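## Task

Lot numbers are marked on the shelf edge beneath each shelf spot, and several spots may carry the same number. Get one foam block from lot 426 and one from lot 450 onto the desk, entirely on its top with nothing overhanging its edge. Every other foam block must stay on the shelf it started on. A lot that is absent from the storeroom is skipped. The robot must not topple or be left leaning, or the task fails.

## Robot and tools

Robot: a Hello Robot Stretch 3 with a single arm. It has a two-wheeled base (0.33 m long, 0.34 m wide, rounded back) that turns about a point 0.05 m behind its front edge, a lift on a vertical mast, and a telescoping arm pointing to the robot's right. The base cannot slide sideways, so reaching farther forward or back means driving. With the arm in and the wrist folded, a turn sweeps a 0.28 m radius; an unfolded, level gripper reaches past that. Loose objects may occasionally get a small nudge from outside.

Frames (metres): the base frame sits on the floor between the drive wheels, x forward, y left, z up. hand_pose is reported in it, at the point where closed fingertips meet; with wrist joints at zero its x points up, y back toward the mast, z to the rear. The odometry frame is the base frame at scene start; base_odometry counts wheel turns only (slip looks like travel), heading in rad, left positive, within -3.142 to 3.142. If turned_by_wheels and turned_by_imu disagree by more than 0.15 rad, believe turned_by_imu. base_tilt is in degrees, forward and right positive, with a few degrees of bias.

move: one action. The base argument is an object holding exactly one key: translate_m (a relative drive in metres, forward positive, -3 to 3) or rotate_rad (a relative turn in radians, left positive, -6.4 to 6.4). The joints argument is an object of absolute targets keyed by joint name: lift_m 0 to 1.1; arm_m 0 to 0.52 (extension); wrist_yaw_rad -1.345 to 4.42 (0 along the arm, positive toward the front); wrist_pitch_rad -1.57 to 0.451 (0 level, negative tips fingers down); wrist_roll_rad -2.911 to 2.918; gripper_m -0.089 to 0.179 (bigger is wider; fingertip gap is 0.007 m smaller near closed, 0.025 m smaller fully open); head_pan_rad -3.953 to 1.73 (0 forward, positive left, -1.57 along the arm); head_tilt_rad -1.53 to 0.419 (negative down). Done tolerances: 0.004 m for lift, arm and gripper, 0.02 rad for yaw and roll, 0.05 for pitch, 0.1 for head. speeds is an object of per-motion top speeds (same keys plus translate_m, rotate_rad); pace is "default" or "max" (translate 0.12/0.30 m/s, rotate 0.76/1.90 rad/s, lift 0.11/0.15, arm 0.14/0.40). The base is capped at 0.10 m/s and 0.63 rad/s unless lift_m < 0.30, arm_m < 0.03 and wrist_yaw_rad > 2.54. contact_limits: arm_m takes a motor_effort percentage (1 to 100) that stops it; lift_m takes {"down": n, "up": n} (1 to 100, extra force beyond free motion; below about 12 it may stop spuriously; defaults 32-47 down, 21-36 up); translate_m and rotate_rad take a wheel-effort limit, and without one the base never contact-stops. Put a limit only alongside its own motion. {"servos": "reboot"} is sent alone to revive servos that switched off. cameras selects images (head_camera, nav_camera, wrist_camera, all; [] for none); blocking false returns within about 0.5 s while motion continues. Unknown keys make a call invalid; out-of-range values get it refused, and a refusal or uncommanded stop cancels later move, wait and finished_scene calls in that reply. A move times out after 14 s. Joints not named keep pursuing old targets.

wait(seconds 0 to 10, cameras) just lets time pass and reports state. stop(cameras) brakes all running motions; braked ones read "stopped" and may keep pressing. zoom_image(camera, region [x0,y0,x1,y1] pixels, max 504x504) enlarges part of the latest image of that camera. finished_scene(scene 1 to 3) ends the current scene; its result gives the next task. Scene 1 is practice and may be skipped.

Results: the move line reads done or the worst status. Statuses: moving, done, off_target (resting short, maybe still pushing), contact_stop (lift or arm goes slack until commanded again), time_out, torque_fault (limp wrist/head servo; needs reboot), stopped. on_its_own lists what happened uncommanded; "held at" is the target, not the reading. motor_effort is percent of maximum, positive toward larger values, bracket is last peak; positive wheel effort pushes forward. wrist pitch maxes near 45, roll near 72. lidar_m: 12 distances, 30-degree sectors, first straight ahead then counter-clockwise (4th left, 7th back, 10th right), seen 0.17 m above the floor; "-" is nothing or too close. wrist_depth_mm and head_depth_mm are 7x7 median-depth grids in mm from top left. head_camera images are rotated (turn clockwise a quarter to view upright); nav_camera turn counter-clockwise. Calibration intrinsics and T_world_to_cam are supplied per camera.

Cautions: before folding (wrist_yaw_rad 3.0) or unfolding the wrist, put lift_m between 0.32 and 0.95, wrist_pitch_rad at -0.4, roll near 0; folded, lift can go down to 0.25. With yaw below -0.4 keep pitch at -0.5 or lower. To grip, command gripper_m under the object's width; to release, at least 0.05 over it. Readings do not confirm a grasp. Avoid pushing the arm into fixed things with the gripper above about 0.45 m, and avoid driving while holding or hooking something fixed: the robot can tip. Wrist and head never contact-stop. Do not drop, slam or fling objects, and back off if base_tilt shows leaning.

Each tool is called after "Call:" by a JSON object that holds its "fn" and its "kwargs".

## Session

Call:
{"fn": "move", "kwargs": {"joints": {"head_pan_rad": 0.0, "head_tilt_rad": -0.35}}}

Scene clock: 0.80 s.
move: done
base_odometry: x=+0.000 y=+0.000 heading=+0.000
turned_by_wheels: +0.000
turned_by_imu: +0.000
base_tilt: forward=-0.5 right=-1.2
lidar_m: 0.85 0.78 0.78 0.97 1.18 1.17 1.58 1.49 1.14 1.38 3.13 1.32
head_depth_mm: 1115 1204 1321 1452 1625 1802 1520 / 1004 1079 1169 1270 1399 1551 1502 / 912 974 1046 1130 1225 1342 1419 / 836 887 947 1013 1088 1183 1291 / 771 814 864 920 983 1059 1139 / 716 754 793 842 895 956 1030 / 668 702 735 776 827 890 945
base_status: not commanded
joint_positions: lift_m=+0.306 arm_m=+0.001 wrist_yaw_rad=+2.853 wrist_pitch_rad=-0.337 wrist_roll_rad=+0.000 gripper_m=+0.037 head_pan_rad=+0.000 head_tilt_rad=-0.353
joint_status: all done
measured_speeds: all 0
motor_effort: left_wheel=-0.2(0.5) right_wheel=+0.1(0.8) lift_m=+26.8(27.3) arm_m=-7.0(7.9) wrist_yaw_rad=+0.4(1.2) wrist_pitch_rad=+2.0(2.1) wrist_roll_rad=+0.1(0.3) gripper_m=+0.4(1.0) head_pan_rad=+0.0(1.5) head_tilt_rad=-3.2(6.5)
hand_pose: x=+0.0453 y=+0.0786 z=+0.3376 quat_wxyz=(+0.218, +0.707, +0.017, +0.673) (m; base frame)
wrist_depth_mm: 137 - - 947 790 687 601 / 137 - - - 846 717 634 / 146 - - - 914 763 656 / 155 208 906 886 899 797 691 / 171 182 754 694 719 706 689 / 594 195 127 578 129 586 582 / 519 205 318 503 495 501 507
pictures: head_camera (sideways), nav_camera (sideways), wrist_camera
camera_calibration:
head_camera: T_world_to_cam=[[-0.296106, -0.0462813, -0.954033, 1.25892], [0.0376626, 0.997483, -0.0600786, 0.0776126], [0.954412, -0.0537211, -0.293618, 0.3319], [0, 0, 0, 1]] pos_world=[0.0530822, -0.0013228, 1.30317]
nav_camera: T_world_to_cam=[[0.321137, 0.01704, 0.946879, -1.19128], [0.0150547, -0.999804, 0.0128866, 0.0333065], [0.946913, 0.0101166, -0.321331, 0.36567], [0, 0, 0, 1]] pos_world=[0.0358055, 0.0499, 1.24507]
wrist_camera: T_world_to_cam=[[0.96874, -0.247076, -0.0222935, -0.0102662], [-0.145323, -0.492353, -0.858178, 0.367539], [0.201059, 0.834591, -0.512868, 0.264589], [0, 0, 0, 1]] pos_world=[0.0101594, -0.0424007, 0.450884]

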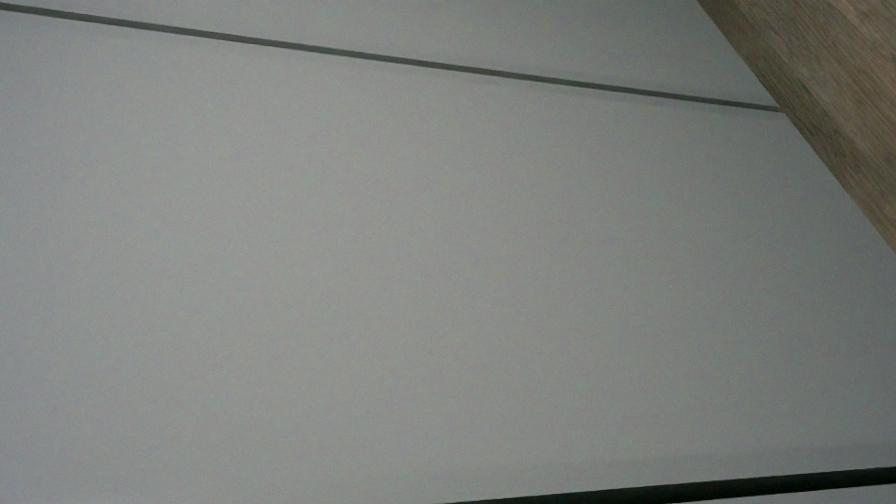

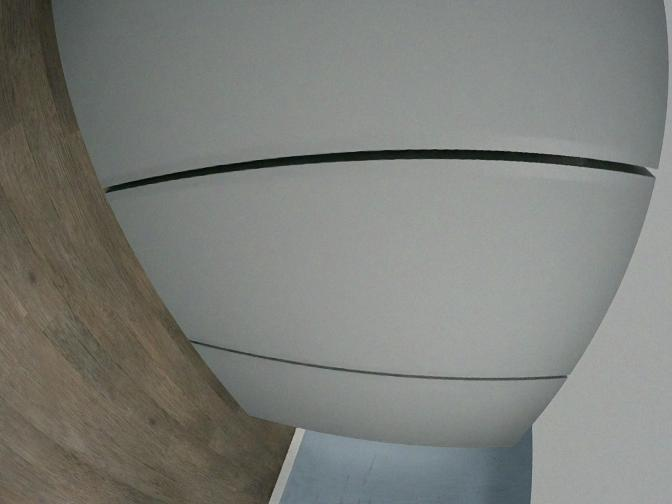

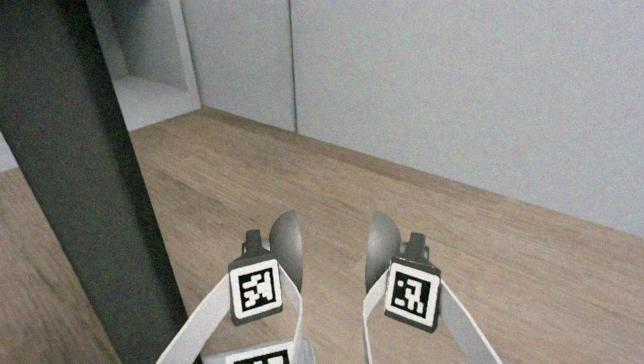

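Call:
{"fn": "move", "kwargs": {"joints": {"head_pan_rad": -1.57, "head_tilt_rad": -0.4}, "cameras": ["nav_camera"]}}

Call:
{"fn": "move", "kwargs": {"joints": {"head_pan_rad": -3.14, "head_tilt_rad": -0.4}, "cameras": ["nav_camera"]}}

Call:
{"fn": "move", "kwargs": {"joints": {"head_pan_rad": 1.57, "head_tilt_rad": -0.4}, "cameras": ["nav_camera"]}}

Scene clock: 12.10 s.
move: done
base_odometry: x=+0.000 y=+0.000 heading=+0.000
turned_by_wheels: +0.000
turned_by_imu: +0.000
base_tilt: forward=-0.3 right=-1.3
lidar_m: 0.85 0.78 0.78 0.97 1.18 1.17 1.58 1.49 1.13 1.38 3.12 1.31
head_depth_mm: 1520 1580 1644 1658 1134 1243 1370 / 1677 1742 1823 1808 1124 1766 1443 / 1853 1946 2038 1766 1175 1756 1439 / 2089 2215 2316 1737 1575 1751 1433 / 2377 2530 2704 1727 2259 1797 1422 / 2744 2969 3214 2025 2441 1792 1411 / 2813 2991 3136 3269 2421 1773 1408
base_status: not commanded
joint_positions: lift_m=+0.306 arm_m=+0.001 wrist_yaw_rad=+2.853 wrist_pitch_rad=-0.337 wrist_roll_rad=+0.000 gripper_m=+0.037 head_pan_rad=-1.578 head_tilt_rad=-0.400
joint_status: all done
measured_speeds: translate_m=+0.000 rotate_rad=+0.000 lift_m=+0.000 arm_m=+0.000 wrist_yaw_rad=+0.000 wrist_pitch_rad=+0.000 wrist_roll_rad=+0.000 head_pan_rad=+0.024 head_tilt_rad=+0.000
motor_effort: left_wheel=+0.0(0.6) right_wheel=+0.6(1.5) lift_m=+26.3(27.1) arm_m=-12.3(12.9) wrist_yaw_rad=+1.1(2.2) wrist_pitch_rad=+2.1(2.1) wrist_roll_rad=-0.1(0.3) gripper_m=+0.4(1.2) head_pan_rad=+3.7(4.8) head_tilt_rad=-3.4(7.8)
hand_pose: x=+0.0453 y=+0.0786 z=+0.3376 quat_wxyz=(+0.218, +0.707, +0.017, +0.673) (m; base frame)
wrist_depth_mm: 137 - - 939 806 681 604 / 137 - - - 834 720 636 / 146 - - - 910 767 663 / 155 207 912 906 900 803 707 / 171 181 744 684 709 711 699 / 585 195 127 568 129 591 583 / 516 204 318 505 489 503 508
pictures: nav_camera (sideways)
camera_calibration:
nav_camera: T_world_to_cam=[[0.0143555, -0.364776, 0.930985, -1.16866], [-0.999892, -0.00827663, 0.0121751, 0.0404247], [0.00326422, -0.931059, -0.364855, 0.428069], [0, 0, 0, 1]] pos_world=[0.0557997, -0.0274064, 1.24369]

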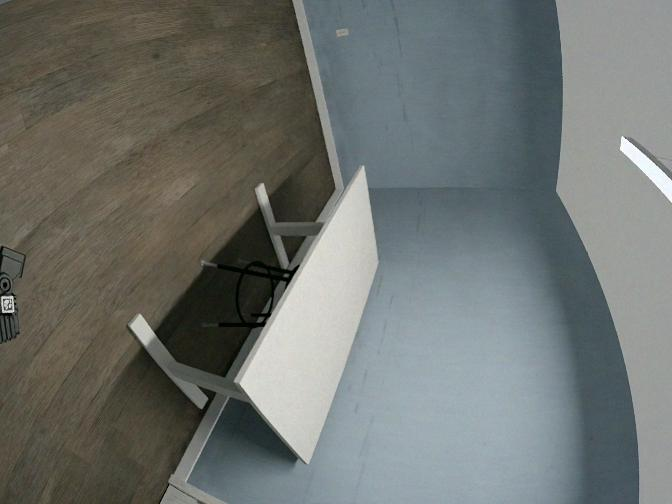

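Scene clock: 13.33 s.
move: done
base_odometry: x=+0.000 y=+0.000 heading=+0.000
turned_by_wheels: +0.000
turned_by_imu: +0.000
base_tilt: forward=-0.4 right=-1.1
lidar_m: 0.85 0.78 0.78 0.97 1.18 1.17 1.58 1.49 1.14 1.39 3.13 1.32
head_depth_mm: 1560 1616 1683 1783 1490 1732 1446 / 1463 1561 1683 1890 1748 1725 1446 / 1403 1508 1567 1714 1842 1790 1440 / 1736 1862 1993 2179 2290 1804 1429 / 1593 1689 1814 1942 2097 1802 1420 / 1453 1525 1629 1750 1873 1793 1415 / 1348 1428 1507 1602 1722 1732 1413
base_status: not commanded
joint_positions: lift_m=+0.306 arm_m=+0.001 wrist_yaw_rad=+2.853 wrist_pitch_rad=-0.337 wrist_roll_rad=+0.000 gripper_m=+0.037 head_pan_rad=-3.177 head_tilt_rad=-0.400
joint_status: all done
measured_speeds: all 0
motor_effort: left_wheel=-0.1(0.6) right_wheel=+0.0(1.2) lift_m=+26.3(27.4) arm_m=-12.2(12.9) wrist_yaw_rad=-0.3(2.2) wrist_pitch_rad=+2.1(2.1) wrist_roll_rad=+0.1(0.3) gripper_m=+0.6(0.8) head_pan_rad=+3.0(5.1) head_tilt_rad=-4.2(7.1)
hand_pose: x=+0.0453 y=+0.0786 z=+0.3376 quat_wxyz=(+0.218, +0.707, +0.017, +0.673) (m; base frame)
wrist_depth_mm: 137 - - 949 794 687 609 / 137 - - - 842 719 630 / 146 - - - 913 760 664 / 155 208 911 901 874 815 694 / 171 182 750 683 713 706 702 / 587 195 127 577 129 588 587 / 518 205 319 508 491 503 502
pictures: nav_camera (sideways)
camera_calibration:
nav_camera: T_world_to_cam=[[-0.365516, -0.00418411, 0.930796, -1.16609], [0.0195396, 0.999735, 0.012167, 0.0342167], [-0.9306, 0.0226346, -0.365337, 0.434393], [0, 0, 0, 1]] pos_world=[-0.0226484, -0.048919, 1.24368]

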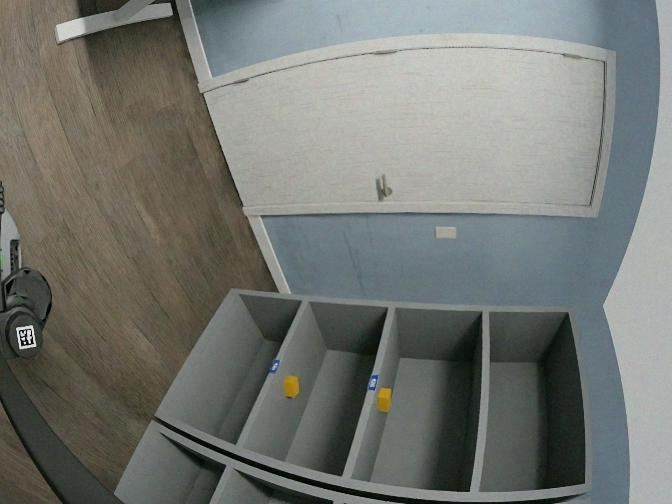

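Scene clock: 16.83 s.
move: done
base_odometry: x=+0.000 y=+0.000 heading=+0.000
turned_by_wheels: +0.000
turned_by_imu: +0.000
base_tilt: forward=-0.1 right=-1.2
lidar_m: 0.85 0.78 0.78 0.97 1.18 1.17 1.58 1.49 1.14 1.38 3.14 1.32
head_depth_mm: 755 788 819 857 896 938 985 / 832 870 911 954 1005 1058 1123 / 926 972 1025 1090 1146 1220 1293 / 1043 1102 1166 1245 1330 1432 1421 / 1164 1228 1319 1420 1522 1639 1421 / 1268 1333 1449 1605 1589 1683 1417 / 1420 1500 1567 1691 1499 1676 1413
base_status: not commanded
joint_positions: lift_m=+0.306 arm_m=+0.001 wrist_yaw_rad=+2.853 wrist_pitch_rad=-0.337 wrist_roll_rad=+0.000 gripper_m=+0.037 head_pan_rad=+1.578 head_tilt_rad=-0.400
joint_status: all done
measured_speeds: translate_m=+0.000 rotate_rad=+0.000 lift_m=+0.000 arm_m=+0.000 wrist_yaw_rad=+0.000 wrist_pitch_rad=+0.000 wrist_roll_rad=+0.000 head_pan_rad=-0.024 head_tilt_rad=+0.000
motor_effort: left_wheel=-0.3(0.9) right_wheel=+0.7(1.3) lift_m=+26.7(27.0) arm_m=-12.0(12.9) wrist_yaw_rad=+0.2(1.6) wrist_pitch_rad=+2.1(2.2) wrist_roll_rad=-0.2(0.3) gripper_m=+0.7(1.0) head_pan_rad=-3.0(5.4) head_tilt_rad=-3.2(7.9)
hand_pose: x=+0.0453 y=+0.0786 z=+0.3376 quat_wxyz=(+0.218, +0.707, +0.017, +0.673) (m; base frame)
wrist_depth_mm: 138 - - 943 788 680 604 / 137 - - - 848 727 631 / 146 - - - 907 764 664 / 155 208 912 910 893 806 710 / 171 182 759 687 709 708 693 / 590 194 127 577 129 588 589 / 519 204 318 504 496 500 504
pictures: nav_camera (sideways)
camera_calibration:
nav_camera: T_world_to_cam=[[-0.0197527, 0.365006, 0.930796, -1.1682], [0.99966, 0.0230709, 0.012167, 0.0282379], [-0.0170332, 0.930719, -0.365337, 0.42882], [0, 0, 0, 1]] pos_world=[-0.0439993, 0.0266382, 1.24368]

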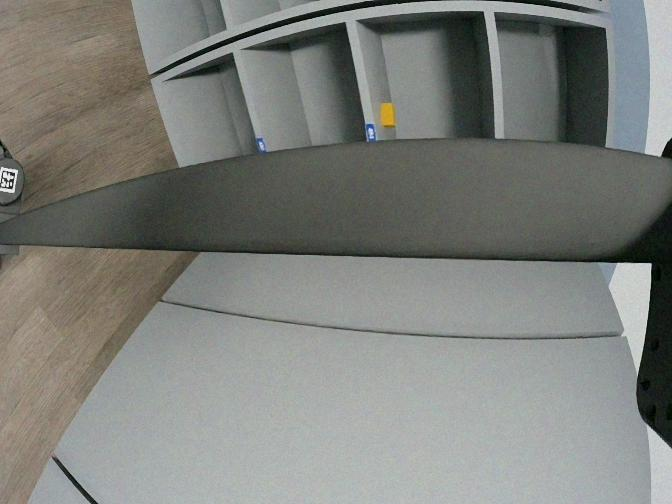

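Call:
{"fn": "move", "kwargs": {"base": {"rotate_rad": 2.6}, "joints": {"lift_m": 0.285, "head_pan_rad": 0.0, "head_tilt_rad": -0.45}, "pace": "max", "cameras": ["head_camera", "nav_camera"]}}

Scene clock: 94.50 s.
move: done
base_odometry: x=+0.000 y=+0.000 heading=+2.600
turned_by_wheels: +2.600
turned_by_imu: +2.550
base_tilt: forward=-0.2 right=-1.2
lidar_m: 1.17 1.58 1.49 1.14 1.83 3.12 1.43 0.87 0.78 0.78 0.94 1.61
head_depth_mm: 1281 1387 1453 1596 1447 1646 1397 / 976 1128 1252 1629 1505 1632 1385 / 1352 1454 1227 1261 1351 1489 1380 / 1406 1532 1605 1767 1566 1614 1372 / 1453 1592 1656 1813 1875 1635 1367 / 1498 1647 1715 1863 1938 1657 1362 / 1482 1610 1623 1710 1843 1693 1355
base_status: done
joint_positions: lift_m=+0.285 arm_m=+0.001 wrist_yaw_rad=+2.853 wrist_pitch_rad=-0.338 wrist_roll_rad=+0.000 gripper_m=+0.037 head_pan_rad=-0.003 head_tilt_rad=-0.451
joint_status: all done
measured_speeds: all 0
motor_effort: left_wheel=-7.2(14.9) right_wheel=+8.3(14.5) lift_m=+26.3(30.1) arm_m=-12.1(13.3) wrist_yaw_rad=-0.5(1.5) wrist_pitch_rad=+2.3(2.4) wrist_roll_rad=+0.0(0.3) gripper_m=+0.5(1.1) head_pan_rad=+3.2(4.4) head_tilt_rad=-2.4(5.4)
hand_pose: x=+0.0452 y=+0.0785 z=+0.3159 quat_wxyz=(+0.218, +0.707, +0.018, +0.673) (m; base frame)
wrist_depth_mm: 137 - - - - - - / 137 - - - - - - / 146 - - - - - - / 155 205 853 859 857 844 827 / 172 182 703 652 675 672 667 / 558 195 127 531 130 561 556 / 493 204 294 472 470 477 477
pictures: head_camera (sideways), nav_camera (sideways)
camera_calibration:
head_camera: T_world_to_cam=[[-0.387379, -0.0451478, -0.920815, 1.21611], [0.0345761, 0.997386, -0.063448, 0.0820103], [0.921272, -0.0564166, -0.384805, 0.450774], [0, 0, 0, 1]] pos_world=[0.0529744, -0.00145995, 1.29848]
nav_camera: T_world_to_cam=[[0.411512, 0.0158358, 0.911267, -1.14535], [0.0133083, -0.999847, 0.0113653, 0.0352992], [0.911307, 0.00745045, -0.41166, 0.483439], [0, 0, 0, 1]] pos_world=[0.0302941, 0.0498295, 1.24233]

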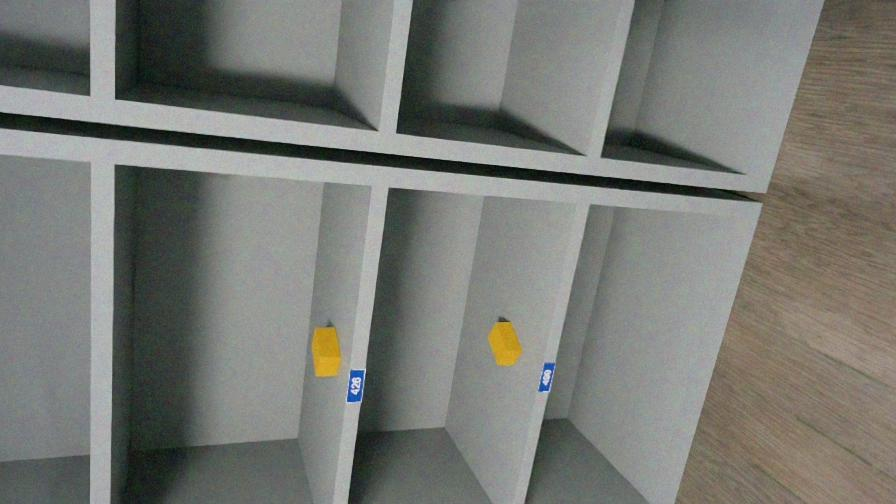

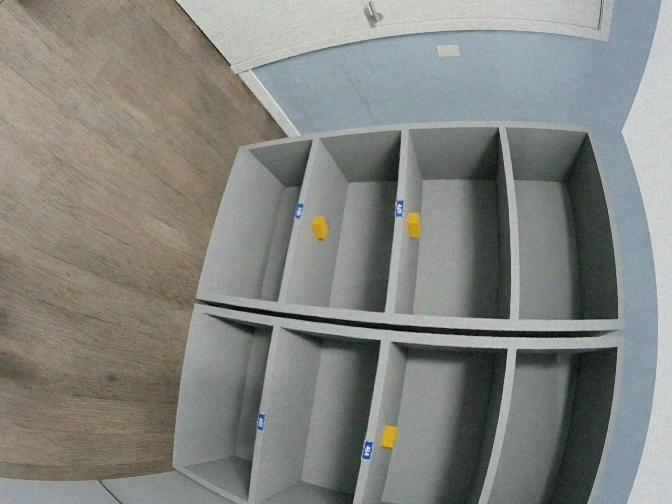

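Call:
{"fn": "zoom_image", "kwargs": {"camera": "head_camera", "region": [336, 360, 376, 410]}}

Call:
{"fn": "zoom_image", "kwargs": {"camera": "head_camera", "region": [526, 352, 566, 402]}}

Call:
{"fn": "move", "kwargs": {"joints": {"head_pan_rad": -0.45, "head_tilt_rad": -0.45}, "cameras": ["head_camera"]}}

Scaled by 10.080 from the camera's 896x504 image, which has a finer 1280x720 frame.

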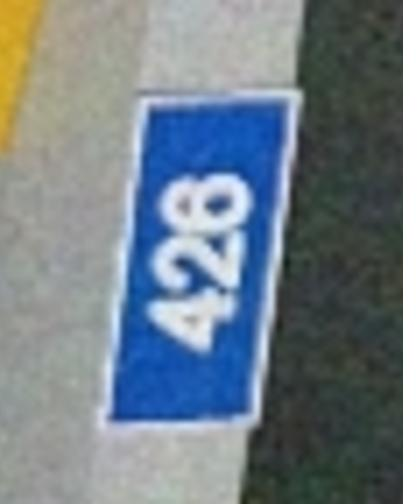

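Scaled by 10.080 from the camera's 896x504 image, which has a finer 1280x720 frame.

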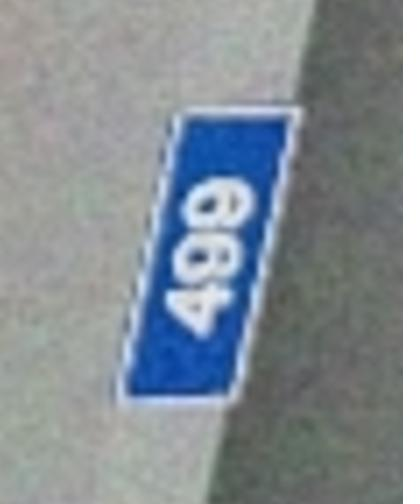

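Scene clock: 104.53 s.
move: done
base_odometry: x=+0.000 y=+0.000 heading=+2.600
turned_by_wheels: +0.000
turned_by_imu: +0.000
base_tilt: forward=-0.3 right=-1.2
lidar_m: 1.17 1.57 1.49 1.14 1.83 3.13 1.43 0.87 0.78 0.78 0.94 1.61
head_depth_mm: 1353 1422 1369 1442 1461 1561 1401 / 1381 1524 1590 1756 1590 1635 1390 / 1366 1504 1565 1746 1583 1622 1380 / 1340 1478 1539 1706 1576 1616 1373 / 1313 1456 1514 1677 1546 1609 1365 / 1233 1403 1318 1619 1388 1488 1363 / 949 1007 1105 1302 1315 1533 1357
base_status: not commanded
joint_positions: lift_m=+0.285 arm_m=+0.001 wrist_yaw_rad=+2.853 wrist_pitch_rad=-0.338 wrist_roll_rad=+0.000 gripper_m=+0.037 head_pan_rad=-0.457 head_tilt_rad=-0.451
joint_status: all done
measured_speeds: all 0
motor_effort: left_wheel=-6.9(7.3) right_wheel=+8.0(8.7) lift_m=+23.5(24.5) arm_m=-10.2(11.0) wrist_yaw_rad=-1.6(2.0) wrist_pitch_rad=+2.2(2.4) wrist_roll_rad=-0.2(0.3) gripper_m=+0.6(0.8) head_pan_rad=-1.7(4.3) head_tilt_rad=-1.8(5.1)
hand_pose: x=+0.0452 y=+0.0785 z=+0.3159 quat_wxyz=(+0.218, +0.707, +0.018, +0.673) (m; base frame)
wrist_depth_mm: 138 - - - - - - / 137 - - - - - - / 146 - - - - - - / 155 206 865 850 862 841 831 / 172 182 711 657 668 665 669 / 556 195 127 529 129 560 557 / 486 204 293 472 469 475 478
pictures: head_camera (sideways)
camera_calibration:
head_camera: T_world_to_cam=[[-0.367921, 0.129364, -0.920815, 1.21599], [0.468605, 0.881126, -0.063448, 0.0793627], [0.803146, -0.454842, -0.384805, 0.451495], [0, 0, 0, 1]] pos_world=[0.0475829, -0.0218748, 1.29848]

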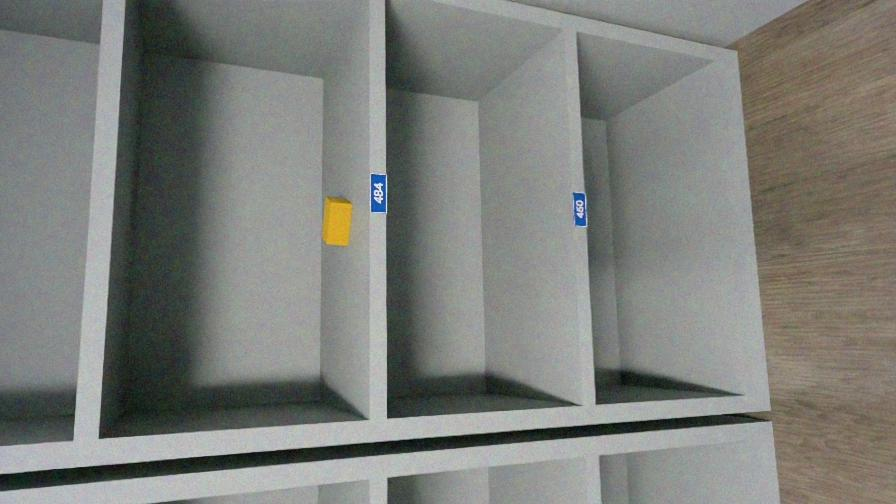

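Call:
{"fn": "zoom_image", "kwargs": {"camera": "head_camera", "region": [566, 186, 596, 232]}}

Call:
{"fn": "zoom_image", "kwargs": {"camera": "head_camera", "region": [362, 168, 394, 218]}}

Call:
{"fn": "move", "kwargs": {"base": {"translate_m": 0.25}, "joints": {"head_pan_rad": 0.25, "head_tilt_rad": -0.45}, "pace": "max", "cameras": ["head_camera"]}}

Scaled by 10.957 from the camera's 896x504 image, which has a finer 1280x720 frame.

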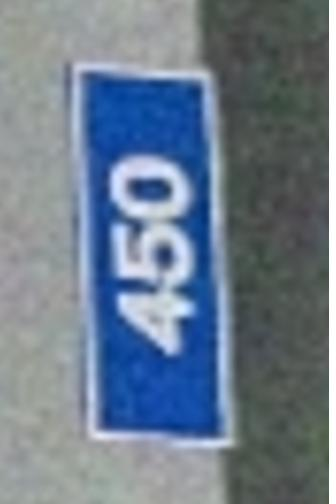

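Scaled by 10.080 from the camera's 896x504 image, which has a finer 1280x720 frame.

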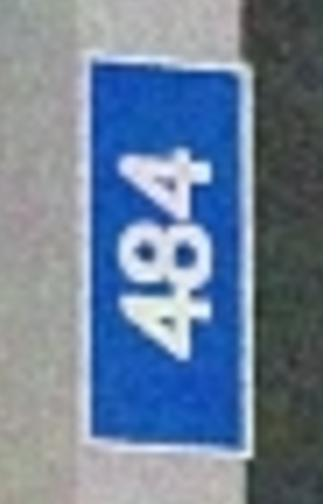

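Scene clock: 117.17 s.
move: done
base_odometry: x=-0.214 y=+0.129 heading=+2.599
turned_by_wheels: +0.000
turned_by_imu: +0.000
base_tilt: forward=-0.4 right=-1.2
lidar_m: 0.93 1.36 1.42 1.42 1.19 2.22 1.57 0.96 0.86 0.86 1.03 0.93
head_depth_mm: 1122 1218 1286 1077 1254 1079 1183 / 1182 1294 1350 1466 1364 1513 1302 / 1245 1374 1432 1580 1350 1571 1338 / 1322 1476 1506 1676 1407 1624 1371 / 1276 1426 1430 1651 1548 1600 1362 / 1155 1240 1311 1435 1571 1637 1360 / 1483 1596 1713 1852 1960 1686 1353
base_status: done
joint_positions: lift_m=+0.285 arm_m=+0.001 wrist_yaw_rad=+2.853 wrist_pitch_rad=-0.338 wrist_roll_rad=+0.000 gripper_m=+0.037 head_pan_rad=+0.254 head_tilt_rad=-0.451
joint_status: all done
measured_speeds: all 0
motor_effort: left_wheel=-0.8(12.5) right_wheel=+7.2(13.4) lift_m=+28.4(29.5) arm_m=-7.6(9.1) wrist_yaw_rad=+0.3(2.2) wrist_pitch_rad=+2.2(2.4) wrist_roll_rad=+0.1(0.3) gripper_m=+0.4(1.0) head_pan_rad=-3.6(4.4) head_tilt_rad=+0.4(2.3)
hand_pose: x=+0.0452 y=+0.0785 z=+0.3159 quat_wxyz=(+0.218, +0.707, +0.018, +0.673) (m; base frame)
wrist_depth_mm: 138 - - - - - - / 137 - - - - - - / 146 - - - - - - / 155 207 858 848 844 838 839 / 172 183 712 648 671 670 672 / 554 195 127 529 129 557 562 / 489 204 293 468 469 475 477
pictures: head_camera (sideways)
camera_calibration:
head_camera: T_world_to_cam=[[-0.363161, -0.142179, -0.920815, 1.21596], [-0.220208, 0.973387, -0.063448, 0.0835645], [0.90533, 0.179729, -0.384805, 0.450872], [0, 0, 0, 1]] pos_world=[0.0518045, 0.0105088, 1.29848]

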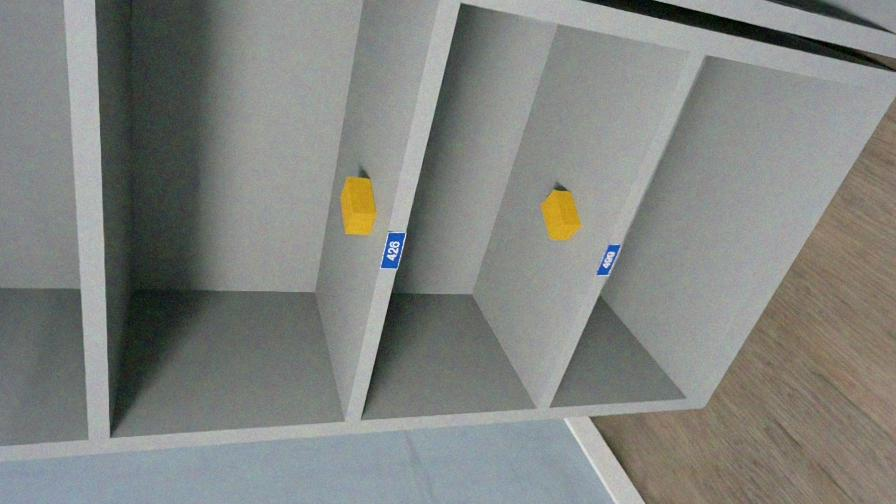

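Call:
{"fn": "zoom_image", "kwargs": {"camera": "head_camera", "region": [376, 228, 412, 274]}}

Call:
{"fn": "zoom_image", "kwargs": {"camera": "head_camera", "region": [590, 238, 626, 284]}}

Scaled by 10.957 from the camera's 896x504 image, which has a finer 1280x720 frame.

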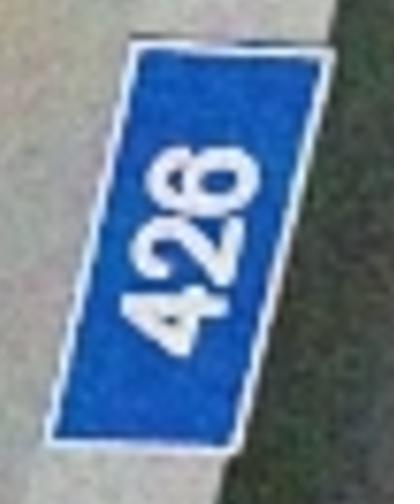

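Scaled by 10.957 from the camera's 896x504 image, which has a finer 1280x720 frame.

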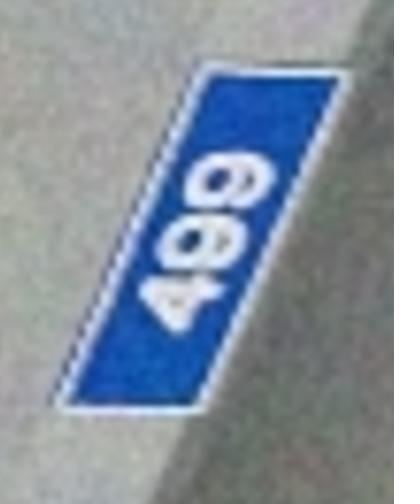

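Call:
{"fn": "move", "kwargs": {"base": {"rotate_rad": 0.689}, "pace": "max", "cameras": []}}

Call:
{"fn": "move", "kwargs": {"base": {"translate_m": 0.65}, "joints": {"head_pan_rad": -1.0, "head_tilt_rad": -0.45}, "pace": "max", "cameras": ["nav_camera"]}}

Scene clock: 211.27 s.
move: done
base_odometry: x=-0.214 y=+0.129 heading=-2.995
turned_by_wheels: +0.689
turned_by_imu: +0.676
base_tilt: forward=-0.3 right=-1.2
lidar_m: 1.35 1.42 1.18 1.48 3.38 1.27 0.90 0.86 0.88 1.17 0.93 1.42
head_depth_mm: 1416 1538 1680 1848 1937 1576 1393 / 1362 1480 1603 1771 1950 1731 1389 / 1298 1406 1532 1670 1854 1723 1379 / 1253 1353 1468 1595 1748 1710 1375 / 1210 1301 1403 1531 1685 1699 1363 / 1173 1260 1354 1469 1604 1675 1361 / 1138 1217 1306 1412 1540 1623 1352
base_status: done
joint_positions: lift_m=+0.285 arm_m=+0.001 wrist_yaw_rad=+2.853 wrist_pitch_rad=-0.338 wrist_roll_rad=+0.000 gripper_m=+0.037 head_pan_rad=+0.250 head_tilt_rad=-0.451
joint_status: not commanded
measured_speeds: all 0
motor_effort: left_wheel=-6.0(14.5) right_wheel=+7.3(14.0) lift_m=+24.4(25.1) arm_m=-7.1(8.2) wrist_yaw_rad=-0.6(1.8) wrist_pitch_rad=+2.3(2.4) wrist_roll_rad=+0.0(0.3) gripper_m=+0.3(1.1) head_pan_rad=-3.0(3.5) head_tilt_rad=+1.8(2.4)
hand_pose: x=+0.0452 y=+0.0785 z=+0.3159 quat_wxyz=(+0.218, +0.707, +0.018, +0.673) (m; base frame)
wrist_depth_mm: 138 - - - - - - / 137 - - - - - - / 146 - - - - - - / 155 206 856 863 856 841 818 / 172 182 717 647 681 667 671 / 564 195 127 532 130 560 554 / 488 204 294 467 463 474 473
pictures: none
No camera images: "cameras" was empty.

Scene clock: 214.73 s.
move: done
base_odometry: x=-0.857 y=+0.034 heading=-2.995
turned_by_wheels: +0.000
turned_by_imu: +0.000
base_tilt: forward=-0.2 right=-1.2
lidar_m: 0.91 0.87 0.89 1.13 3.02 2.08 1.48 1.41 1.44 0.70 1.03 0.73
head_depth_mm: 582 915 989 841 954 993 846 / 594 912 987 831 1177 1020 842 / 608 910 987 820 1176 1012 861 / 624 912 986 732 1176 1010 857 / 641 910 985 798 1165 999 852 / 660 910 983 792 1156 998 849 / 680 910 984 781 1154 992 847
base_status: done
joint_positions: lift_m=+0.285 arm_m=+0.001 wrist_yaw_rad=+2.853 wrist_pitch_rad=-0.338 wrist_roll_rad=+0.000 gripper_m=+0.037 head_pan_rad=-1.001 head_tilt_rad=-0.451
joint_status: all done
measured_speeds: all 0
motor_effort: left_wheel=-2.4(12.8) right_wheel=+7.9(14.9) lift_m=+26.2(27.1) arm_m=-12.5(12.8) wrist_yaw_rad=+0.1(1.8) wrist_pitch_rad=+2.2(2.4) wrist_roll_rad=+0.1(0.3) gripper_m=+0.6(1.0) head_pan_rad=+3.7(5.5) head_tilt_rad=+2.7(5.5)
hand_pose: x=+0.0452 y=+0.0785 z=+0.3159 quat_wxyz=(+0.218, +0.707, +0.018, +0.673) (m; base frame)
wrist_depth_mm: 138 - - - 936 789 673 / 137 - - - - 823 718 / 145 - - - - 880 749 / 155 206 858 849 846 845 768 / 172 182 713 660 667 669 667 / 556 195 127 528 130 560 554 / 491 204 294 471 463 481 476
pictures: nav_camera (sideways)
camera_calibration:
nav_camera: T_world_to_cam=[[0.236387, -0.337215, 0.911267, -1.14428], [-0.832972, -0.553199, 0.0113653, 0.0404615], [0.500279, -0.761746, -0.41166, 0.485946], [0, 0, 0, 1]] pos_world=[0.0610881, 0.00668182, 1.24233]

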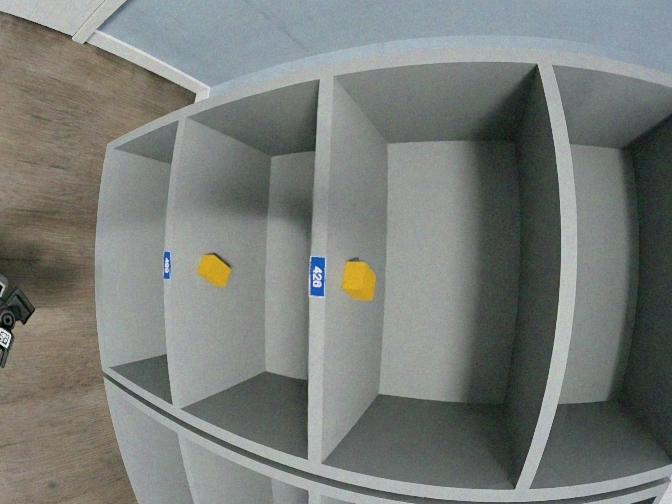

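Call:
{"fn": "move", "kwargs": {"base": {"rotate_rad": 0.599}, "joints": {"lift_m": 0.93, "head_pan_rad": -1.57, "head_tilt_rad": -0.35}, "pace": "max", "cameras": []}}

Call:
{"fn": "move", "kwargs": {"joints": {"wrist_yaw_rad": 0.0, "wrist_pitch_rad": -0.3, "wrist_roll_rad": 0.0, "gripper_m": 0.179}, "pace": "max", "cameras": ["head_camera", "wrist_camera"]}}

Scene clock: 233.60 s.
move: done
base_odometry: x=-0.857 y=+0.034 heading=-2.397
turned_by_wheels: +0.599
turned_by_imu: +0.587
base_tilt: forward=-0.1 right=-1.2
lidar_m: 0.87 0.91 1.13 1.63 1.94 1.44 1.40 1.43 0.70 1.03 0.73 0.90
head_depth_mm: 851 919 970 1013 667 1064 926 / 852 919 975 1016 661 1149 894 / 852 919 974 1007 656 1139 887 / 506 922 975 1012 674 1133 855 / 517 923 974 1011 682 1127 878 / 529 924 975 1012 676 1123 875 / 542 925 978 1015 671 1117 870
base_status: done
joint_positions: lift_m=+0.930 arm_m=+0.001 wrist_yaw_rad=+2.853 wrist_pitch_rad=-0.339 wrist_roll_rad=+0.000 gripper_m=+0.037 head_pan_rad=-1.570 head_tilt_rad=-0.350
joint_status: all done
measured_speeds: all 0
motor_effort: left_wheel=-6.9(14.7) right_wheel=+7.6(13.4) lift_m=+26.6(32.7) arm_m=-10.9(12.9) wrist_yaw_rad=-0.8(2.1) wrist_pitch_rad=+2.4(2.5) wrist_roll_rad=+0.2(0.3) gripper_m=+0.3(1.0) head_pan_rad=+3.1(4.4) head_tilt_rad=-3.0(7.2)
hand_pose: x=+0.0452 y=+0.0784 z=+0.9607 quat_wxyz=(+0.219, +0.706, +0.018, +0.673) (m; base frame)
wrist_depth_mm: 138 - - - - - 902 / 136 - - - - - 920 / 145 - - - - - 932 / 155 207 - - - - 926 / 174 182 - - - - 955 / - 195 127 - 129 - 986 / - 205 - - - - 996
pictures: none
No camera images: "cameras" was empty.

Scene clock: 235.57 s.
move: done
base_odometry: x=-0.857 y=+0.034 heading=-2.397
turned_by_wheels: +0.000
turned_by_imu: +0.000
base_tilt: forward=-0.3 right=-1.3
lidar_m: 0.87 0.91 1.13 1.63 1.95 1.45 1.40 1.43 0.70 1.03 0.73 0.90
head_depth_mm: 852 916 972 1015 668 1066 925 / 849 918 973 1016 660 1148 814 / 850 919 976 1009 656 1138 - / 507 923 977 1011 675 1133 - / 518 923 975 1011 682 1123 855 / 531 920 979 1011 675 1120 796 / 543 926 979 1013 668 1117 871
base_status: not commanded
joint_positions: lift_m=+0.930 arm_m=+0.001 wrist_yaw_rad=+0.003 wrist_pitch_rad=-0.322 wrist_roll_rad=+0.000 gripper_m=+0.179 head_pan_rad=-1.570 head_tilt_rad=-0.350
joint_status: all done
measured_speeds: all 0
motor_effort: left_wheel=-6.9(7.5) right_wheel=+7.6(8.5) lift_m=+23.8(26.8) arm_m=-10.0(11.7) wrist_yaw_rad=-1.8(7.0) wrist_pitch_rad=+3.5(5.6) wrist_roll_rad=+0.1(1.2) gripper_m=+0.6(83.3) head_pan_rad=+3.2(3.9) head_tilt_rad=-3.9(4.6)
hand_pose: x=-0.0208 y=-0.3810 z=+0.9647 quat_wxyz=(+0.698, +0.115, -0.697, -0.113) (m; base frame)
wrist_depth_mm: 550 674 721 704 693 694 518 / 368 362 357 353 348 343 340 / 538 687 - 338 331 330 490 / 561 761 - - - 737 543 / 516 787 851 841 836 813 511 / 116 142 729 711 735 695 121 / 118 615 626 621 618 605 111
pictures: head_camera (sideways), wrist_camera
camera_calibration:
head_camera: T_world_to_cam=[[-0.0465161, 0.292858, -0.955024, 1.25869], [0.997513, -0.037065, -0.0599515, 0.0715924], [-0.0529552, -0.955437, -0.290406, 0.333864], [0, 0, 0, 1]] pos_world=[0.00481488, -0.0469787, 1.30333]
wrist_camera: T_world_to_cam=[[-0.998876, -0.0421351, -0.0217108, -0.00923742], [-0.00229292, 0.500454, -0.86576, 1.05837], [0.0473442, -0.864737, -0.499988, 0.320065], [0, 0, 0, 1]] pos_world=[-0.0219535, -0.25328, 1.07612]

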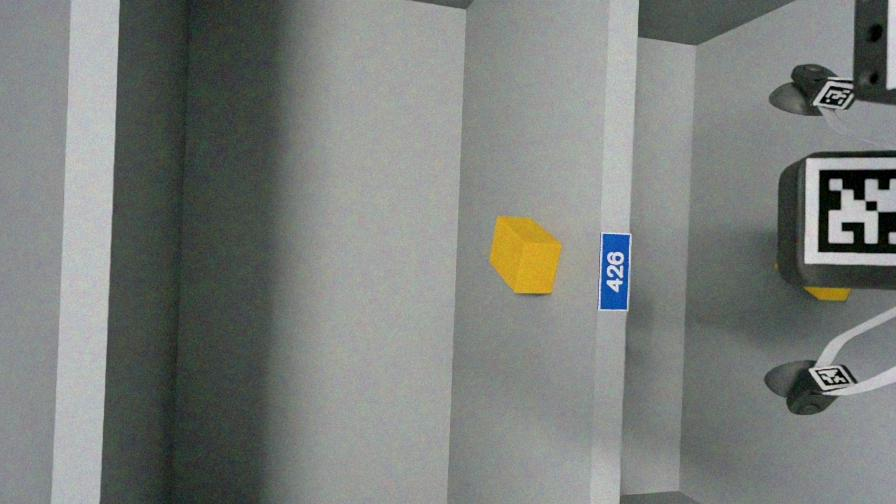

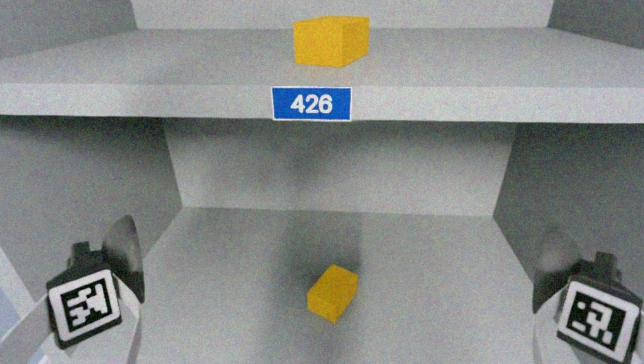

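Call:
{"fn": "move", "kwargs": {"joints": {"lift_m": 1.06}, "pace": "max", "cameras": ["wrist_camera"]}}

Call:
{"fn": "zoom_image", "kwargs": {"camera": "wrist_camera", "region": [220, 60, 440, 200]}}

Scene clock: 260.47 s.
move: done
base_odometry: x=-0.857 y=+0.034 heading=-2.397
turned_by_wheels: +0.000
turned_by_imu: +0.000
base_tilt: forward=-0.3 right=-1.1
lidar_m: 0.87 0.91 1.13 1.63 1.94 1.45 1.40 1.43 0.70 1.03 0.73 0.90
head_depth_mm: 850 918 974 1024 - - - / 852 917 974 1022 - - - / 853 919 977 1016 - - - / 509 920 977 1020 - - - / 520 921 976 1011 682 1127 877 / 531 923 975 1010 638 1073 873 / 543 925 980 1013 670 1113 870
base_status: not commanded
joint_positions: lift_m=+1.060 arm_m=+0.001 wrist_yaw_rad=+0.003 wrist_pitch_rad=-0.320 wrist_roll_rad=+0.000 gripper_m=+0.179 head_pan_rad=-1.570 head_tilt_rad=-0.350
joint_status: all done
measured_speeds: all 0
motor_effort: left_wheel=-7.3(7.6) right_wheel=+7.5(8.4) lift_m=+25.9(32.1) arm_m=-9.0(9.8) wrist_yaw_rad=-2.8(4.4) wrist_pitch_rad=+3.3(3.6) wrist_roll_rad=+0.0(0.3) gripper_m=+0.2(1.3) head_pan_rad=+3.6(4.1) head_tilt_rad=-3.9(4.5)
hand_pose: x=-0.0208 y=-0.3812 z=+1.0952 quat_wxyz=(+0.699, +0.114, -0.697, -0.112) (m; base frame)
wrist_depth_mm: 551 733 755 731 721 694 554 / 551 724 787 769 764 735 548 / 534 601 598 555 582 578 514 / 444 443 442 436 437 430 427 / 498 422 - 401 394 385 377 / 116 141 882 864 877 880 121 / 119 741 776 750 785 752 111
pictures: wrist_camera
camera_calibration:
wrist_camera: T_world_to_cam=[[-0.998883, -0.0420164, -0.0216384, -0.00648455], [-0.00220881, 0.498852, -0.866685, 1.1718], [0.0472093, -0.865668, -0.498387, 0.38301], [0, 0, 0, 1]] pos_world=[-0.0219707, -0.253266, 1.20633]

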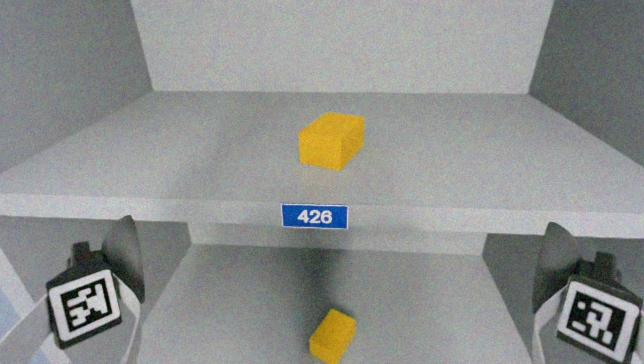

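Scaled by 2.291.

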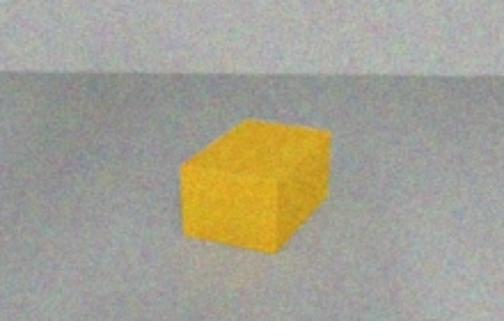

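Call:
{"fn": "move", "kwargs": {"base": {"translate_m": 0.142}, "joints": {"wrist_yaw_rad": -0.385, "lift_m": 1.02}, "cameras": []}}

Call:
{"fn": "move", "kwargs": {"joints": {"arm_m": 0.246}, "contact_limits": {"arm_m": 40}, "cameras": ["wrist_camera"]}}

Scene clock: 330.27 s.
move: done
base_odometry: x=-0.962 y=-0.062 heading=-2.397
turned_by_wheels: +0.000
turned_by_imu: +0.000
base_tilt: forward=-0.3 right=-1.1
lidar_m: 0.73 0.77 1.08 1.61 2.14 1.59 1.55 0.80 0.80 1.03 0.65 0.76
head_depth_mm: 855 924 976 1019 810 - - / 856 923 977 1021 685 - - / 857 923 983 1012 694 - - / 859 926 981 1012 689 1043 881 / 516 926 983 1012 683 1130 878 / 528 928 984 1021 677 1113 873 / 540 755 819 828 671 879 843
base_status: done
joint_positions: lift_m=+1.020 arm_m=+0.001 wrist_yaw_rad=-0.382 wrist_pitch_rad=-0.320 wrist_roll_rad=+0.000 gripper_m=+0.179 head_pan_rad=-1.570 head_tilt_rad=-0.350
joint_status: all done
measured_speeds: all 0
motor_effort: left_wheel=+0.7(10.0) right_wheel=+10.8(12.7) lift_m=+29.3(29.7) arm_m=-7.2(8.4) wrist_yaw_rad=-3.5(6.1) wrist_pitch_rad=+3.3(3.4) wrist_roll_rad=+0.0(0.3) gripper_m=+0.2(1.1) head_pan_rad=+3.2(3.9) head_tilt_rad=-2.8(4.0)
hand_pose: x=-0.1094 y=-0.3641 z=+1.0552 quat_wxyz=(+0.664, -0.022, -0.706, -0.244) (m; base frame)
wrist_depth_mm: 635 675 716 761 753 593 467 / 654 690 748 684 732 600 493 / 496 495 456 478 477 488 524 / 367 362 379 401 873 644 604 / 336 147 - - 970 707 981 / 116 140 838 860 860 765 121 / 118 707 729 709 728 767 110
pictures: none
No camera images: "cameras" was empty.

Scene clock: 333.30 s.
move: done
base_odometry: x=-0.962 y=-0.062 heading=-2.397
turned_by_wheels: +0.000
turned_by_imu: +0.000
base_tilt: forward=-0.3 right=-1.2
lidar_m: 0.73 0.77 1.08 1.60 2.14 1.59 1.54 0.80 0.80 1.04 0.65 0.76
head_depth_mm: 856 922 974 291 616 1152 896 / 855 922 977 338 608 1148 891 / 855 925 969 337 317 1139 857 / 855 927 982 365 358 1135 883 / 516 928 983 1016 683 1127 878 / 528 927 984 1016 678 1109 875 / 541 756 818 829 673 880 842
base_status: not commanded
joint_positions: lift_m=+1.020 arm_m=+0.246 wrist_yaw_rad=-0.382 wrist_pitch_rad=-0.320 wrist_roll_rad=+0.000 gripper_m=+0.179 head_pan_rad=-1.570 head_tilt_rad=-0.350
joint_status: all done
measured_speeds: all 0
motor_effort: left_wheel=+0.3(1.1) right_wheel=+11.0(12.0) lift_m=+27.2(29.2) arm_m=+12.6(14.8) wrist_yaw_rad=-3.1(4.7) wrist_pitch_rad=+3.4(3.4) wrist_roll_rad=+0.1(0.3) gripper_m=+0.4(1.0) head_pan_rad=+2.8(3.7) head_tilt_rad=-2.5(3.8)
contact_limits: arm_m 40 (drawing in: default 31, maximum 55; extending or still: default 39, maximum 69)
hand_pose: x=-0.1094 y=-0.6095 z=+1.0552 quat_wxyz=(+0.664, -0.022, -0.706, -0.244) (m; base frame)
wrist_depth_mm: 432 461 495 527 580 593 461 / 457 487 524 577 615 596 468 / 468 488 484 478 476 471 445 / 360 358 354 355 350 349 348 / 285 273 281 259 278 277 277 / 116 142 233 231 231 223 121 / 118 194 198 198 196 206 110
pictures: wrist_camera
camera_calibration:
wrist_camera: T_world_to_cam=[[-0.941483, 0.336364, -0.0216384, 0.131494], [0.185383, 0.463132, -0.866685, 1.2496], [-0.2815, -0.81998, -0.498387, 0.161448], [0, 0, 0, 1]] pos_world=[-0.0624069, -0.490575, 1.16632]

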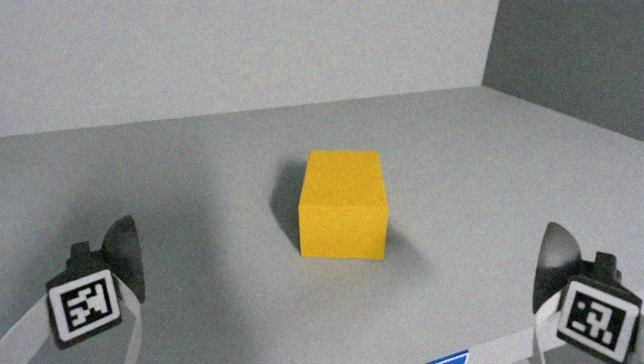

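Call:
{"fn": "move", "kwargs": {"joints": {"lift_m": 0.986}, "cameras": []}}

Call:
{"fn": "move", "kwargs": {"base": {"translate_m": -0.039}, "joints": {"arm_m": 0.3425}, "speeds": {"translate_m": 0.04, "arm_m": 0.1}, "contact_limits": {"arm_m": 40}, "cameras": ["wrist_camera"]}}

Scene clock: 354.97 s.
move: done
base_odometry: x=-0.962 y=-0.062 heading=-2.397
turned_by_wheels: +0.000
turned_by_imu: +0.000
base_tilt: forward=-0.4 right=-1.2
lidar_m: 0.73 0.77 1.08 1.61 2.13 1.59 1.55 0.80 0.80 1.04 0.65 0.75
head_depth_mm: 854 922 976 1011 - 1113 894 / 857 923 978 381 353 1149 890 / 857 924 976 354 328 1098 858 / 858 925 981 1015 365 1091 881 / 516 926 982 1016 682 1127 879 / 527 929 982 1019 678 1111 874 / 541 755 816 829 670 879 844
base_status: not commanded
joint_positions: lift_m=+0.986 arm_m=+0.246 wrist_yaw_rad=-0.382 wrist_pitch_rad=-0.320 wrist_roll_rad=+0.000 gripper_m=+0.179 head_pan_rad=-1.570 head_tilt_rad=-0.350
joint_status: all done
measured_speeds: all 0
motor_effort: left_wheel=+0.5(1.1) right_wheel=+11.3(11.7) lift_m=+24.0(25.9) arm_m=+10.8(11.6) wrist_yaw_rad=-2.4(4.3) wrist_pitch_rad=+3.3(3.4) wrist_roll_rad=-0.1(0.3) gripper_m=+0.3(1.1) head_pan_rad=+3.3(3.4) head_tilt_rad=-2.2(3.1)
contact_limits: arm_m 40 (drawing in: default 31, maximum 55; extending or still: default 39, maximum 69)
hand_pose: x=-0.1094 y=-0.6095 z=+1.0212 quat_wxyz=(+0.664, -0.022, -0.706, -0.244) (m; base frame)
wrist_depth_mm: 433 460 494 535 579 592 457 / 462 486 517 546 590 561 473 / 397 392 387 414 383 380 374 / 290 288 285 257 280 280 281 / 228 218 226 225 224 223 222 / 119 141 187 186 185 181 121 / 118 156 159 159 168 649 110
pictures: none
No camera images: "cameras" was empty.

Scene clock: 356.93 s.
move: done
base_odometry: x=-0.933 y=-0.036 heading=-2.397
turned_by_wheels: +0.000
turned_by_imu: +0.000
base_tilt: forward=-0.2 right=-1.2
lidar_m: 0.77 0.81 1.09 1.61 2.08 1.55 1.51 0.81 0.77 1.03 0.67 0.79
head_depth_mm: 854 920 978 1017 - 1146 899 / 854 921 976 417 622 1147 893 / 857 924 977 443 607 1146 858 / 857 924 980 910 613 1133 880 / 516 927 978 1014 684 1126 879 / 528 927 978 1013 678 1120 873 / 541 860 927 887 670 992 871
base_status: done
joint_positions: lift_m=+0.986 arm_m=+0.343 wrist_yaw_rad=-0.382 wrist_pitch_rad=-0.320 wrist_roll_rad=+0.000 gripper_m=+0.179 head_pan_rad=-1.570 head_tilt_rad=-0.350
joint_status: all done
measured_speeds: all 0
motor_effort: left_wheel=-5.1(11.2) right_wheel=-9.7(10.3) lift_m=+28.5(28.5) arm_m=+12.4(14.7) wrist_yaw_rad=-3.6(4.3) wrist_pitch_rad=+3.3(3.4) wrist_roll_rad=-0.2(0.3) gripper_m=+0.8(1.0) head_pan_rad=+2.5(3.7) head_tilt_rad=-2.6(2.8)
contact_limits: arm_m 40 (drawing in: default 31, maximum 55; extending or still: default 39, maximum 69)
hand_pose: x=-0.1094 y=-0.7060 z=+1.0212 quat_wxyz=(+0.664, -0.022, -0.706, -0.244) (m; base frame)
wrist_depth_mm: 354 375 406 436 472 508 426 / 376 399 434 465 500 526 436 / 388 390 390 386 380 376 373 / 289 287 285 301 297 280 278 / 228 217 226 - 223 223 221 / 119 141 181 - 179 179 121 / 119 155 159 - 154 157 111
pictures: wrist_camera
camera_calibration:
wrist_camera: T_world_to_cam=[[-0.941474, 0.336391, -0.0216384, 0.16323], [0.185396, 0.463126, -0.866685, 1.26482], [-0.281524, -0.819973, -0.498387, 0.0653781], [0, 0, 0, 1]] pos_world=[-0.0624097, -0.587073, 1.13232]

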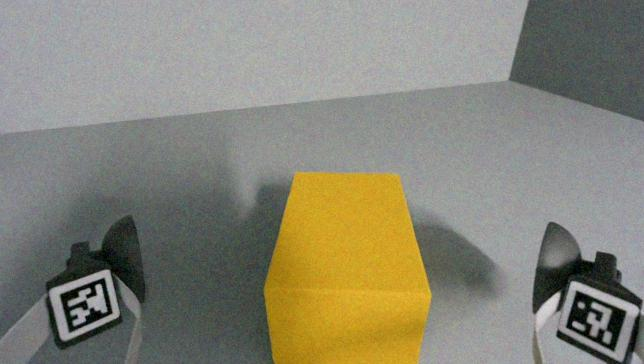

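Call:
{"fn": "move", "kwargs": {"joints": {"gripper_m": 0.044}, "cameras": ["wrist_camera"]}}

Call:
{"fn": "move", "kwargs": {"joints": {"lift_m": 1.02}, "speeds": {"lift_m": 0.05}, "cameras": ["wrist_camera"]}}

Scene clock: 365.27 s.
move: done
base_odometry: x=-0.933 y=-0.036 heading=-2.397
turned_by_wheels: +0.000
turned_by_imu: +0.000
base_tilt: forward=-0.3 right=-1.2
lidar_m: 0.77 0.81 1.10 1.61 2.08 1.55 1.51 0.81 0.77 1.03 0.67 0.79
head_depth_mm: 854 923 973 1016 - 1150 897 / 855 920 978 417 625 1149 891 / 855 921 979 443 607 1141 860 / 856 926 979 909 611 1130 881 / 515 925 980 1014 684 1129 877 / 528 929 983 1016 679 1125 876 / 540 856 928 886 672 993 870
base_status: not commanded
joint_positions: lift_m=+0.986 arm_m=+0.343 wrist_yaw_rad=-0.383 wrist_pitch_rad=-0.320 wrist_roll_rad=+0.000 gripper_m=+0.044 head_pan_rad=-1.570 head_tilt_rad=-0.350
joint_status: all done
measured_speeds: all 0
motor_effort: left_wheel=-4.6(5.3) right_wheel=-9.4(10.0) lift_m=+29.5(30.2) arm_m=+12.5(13.5) wrist_yaw_rad=-1.2(4.2) wrist_pitch_rad=+3.3(3.4) wrist_roll_rad=+0.3(0.3) gripper_m=-8.5(82.2) head_pan_rad=+2.7(3.6) head_tilt_rad=-2.1(2.6)
contact_limits: arm_m 40 (drawing in: default 31, maximum 55; extending or still: default 39, maximum 69)
hand_pose: x=-0.1094 y=-0.7060 z=+1.0212 quat_wxyz=(+0.664, -0.022, -0.706, -0.244) (m; base frame)
wrist_depth_mm: 354 375 405 437 472 509 427 / 377 400 432 469 505 525 436 / 389 390 387 385 381 380 374 / 289 286 284 315 296 280 277 / 228 227 160 - 158 222 221 / 188 187 131 - 127 178 184 / 160 113 154 - 149 149 157
pictures: wrist_camera
camera_calibration:
wrist_camera: T_world_to_cam=[[-0.941419, 0.336544, -0.0216385, 0.163306], [0.185471, 0.463096, -0.866685, 1.26481], [-0.281656, -0.819927, -0.498387, 0.0653985], [0, 0, 0, 1]] pos_world=[-0.0624259, -0.587066, 1.13232]

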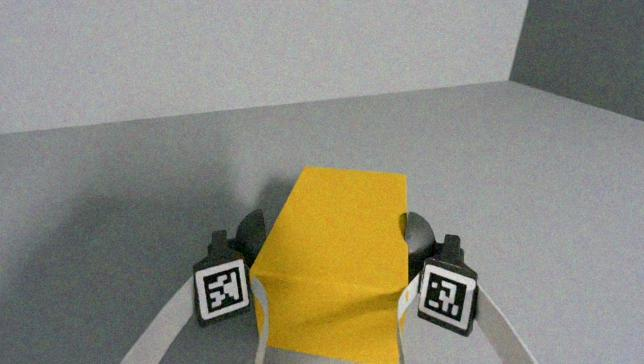

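Scene clock: 366.47 s.
move: done
base_odometry: x=-0.933 y=-0.036 heading=-2.397
turned_by_wheels: +0.000
turned_by_imu: +0.000
base_tilt: forward=-0.3 right=-1.3
lidar_m: 0.77 0.81 1.09 1.61 2.08 1.55 1.51 0.81 0.77 1.03 0.67 0.79
head_depth_mm: 854 922 973 357 630 1150 897 / 855 925 968 410 662 1150 892 / 855 922 961 415 618 1143 860 / 858 925 973 447 648 1135 879 / 516 922 980 1011 683 1129 879 / 529 926 983 1017 676 1121 873 / 541 858 934 888 672 995 871
base_status: not commanded
joint_positions: lift_m=+1.020 arm_m=+0.343 wrist_yaw_rad=-0.383 wrist_pitch_rad=-0.320 wrist_roll_rad=+0.000 gripper_m=+0.044 head_pan_rad=-1.570 head_tilt_rad=-0.350
joint_status: all done
measured_speeds: all 0
motor_effort: left_wheel=-4.5(5.2) right_wheel=-10.0(10.0) lift_m=+27.1(32.5) arm_m=+13.2(13.2) wrist_yaw_rad=-2.4(3.9) wrist_pitch_rad=+3.2(3.4) wrist_roll_rad=+0.2(0.3) gripper_m=-8.8(9.0) head_pan_rad=+3.0(3.4) head_tilt_rad=-1.6(2.5)
contact_limits: arm_m 40 (drawing in: default 31, maximum 55; extending or still: default 39, maximum 69)
hand_pose: x=-0.1094 y=-0.7060 z=+1.0552 quat_wxyz=(+0.664, -0.022, -0.706, -0.244) (m; base frame)
wrist_depth_mm: 353 377 400 437 475 505 425 / 375 402 434 467 511 543 437 / 400 425 448 473 475 470 429 / 361 357 357 373 370 348 346 / 285 282 159 - 158 276 275 / 235 234 131 - 127 221 229 / 200 113 192 - 186 186 196
pictures: wrist_camera
camera_calibration:
wrist_camera: T_world_to_cam=[[-0.941419, 0.336543, -0.0216383, 0.164042], [0.185471, 0.463097, -0.866685, 1.29428], [-0.281656, -0.819927, -0.498387, 0.0823461], [0, 0, 0, 1]] pos_world=[-0.0624258, -0.587066, 1.16632]

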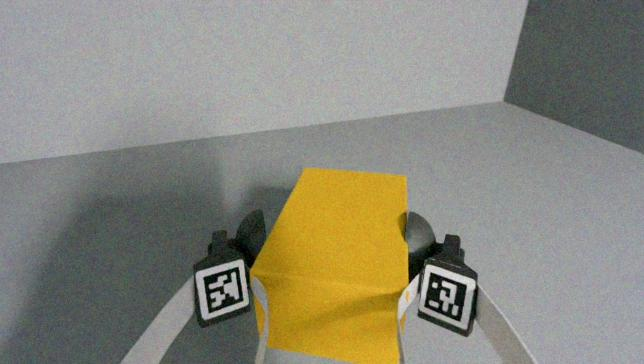

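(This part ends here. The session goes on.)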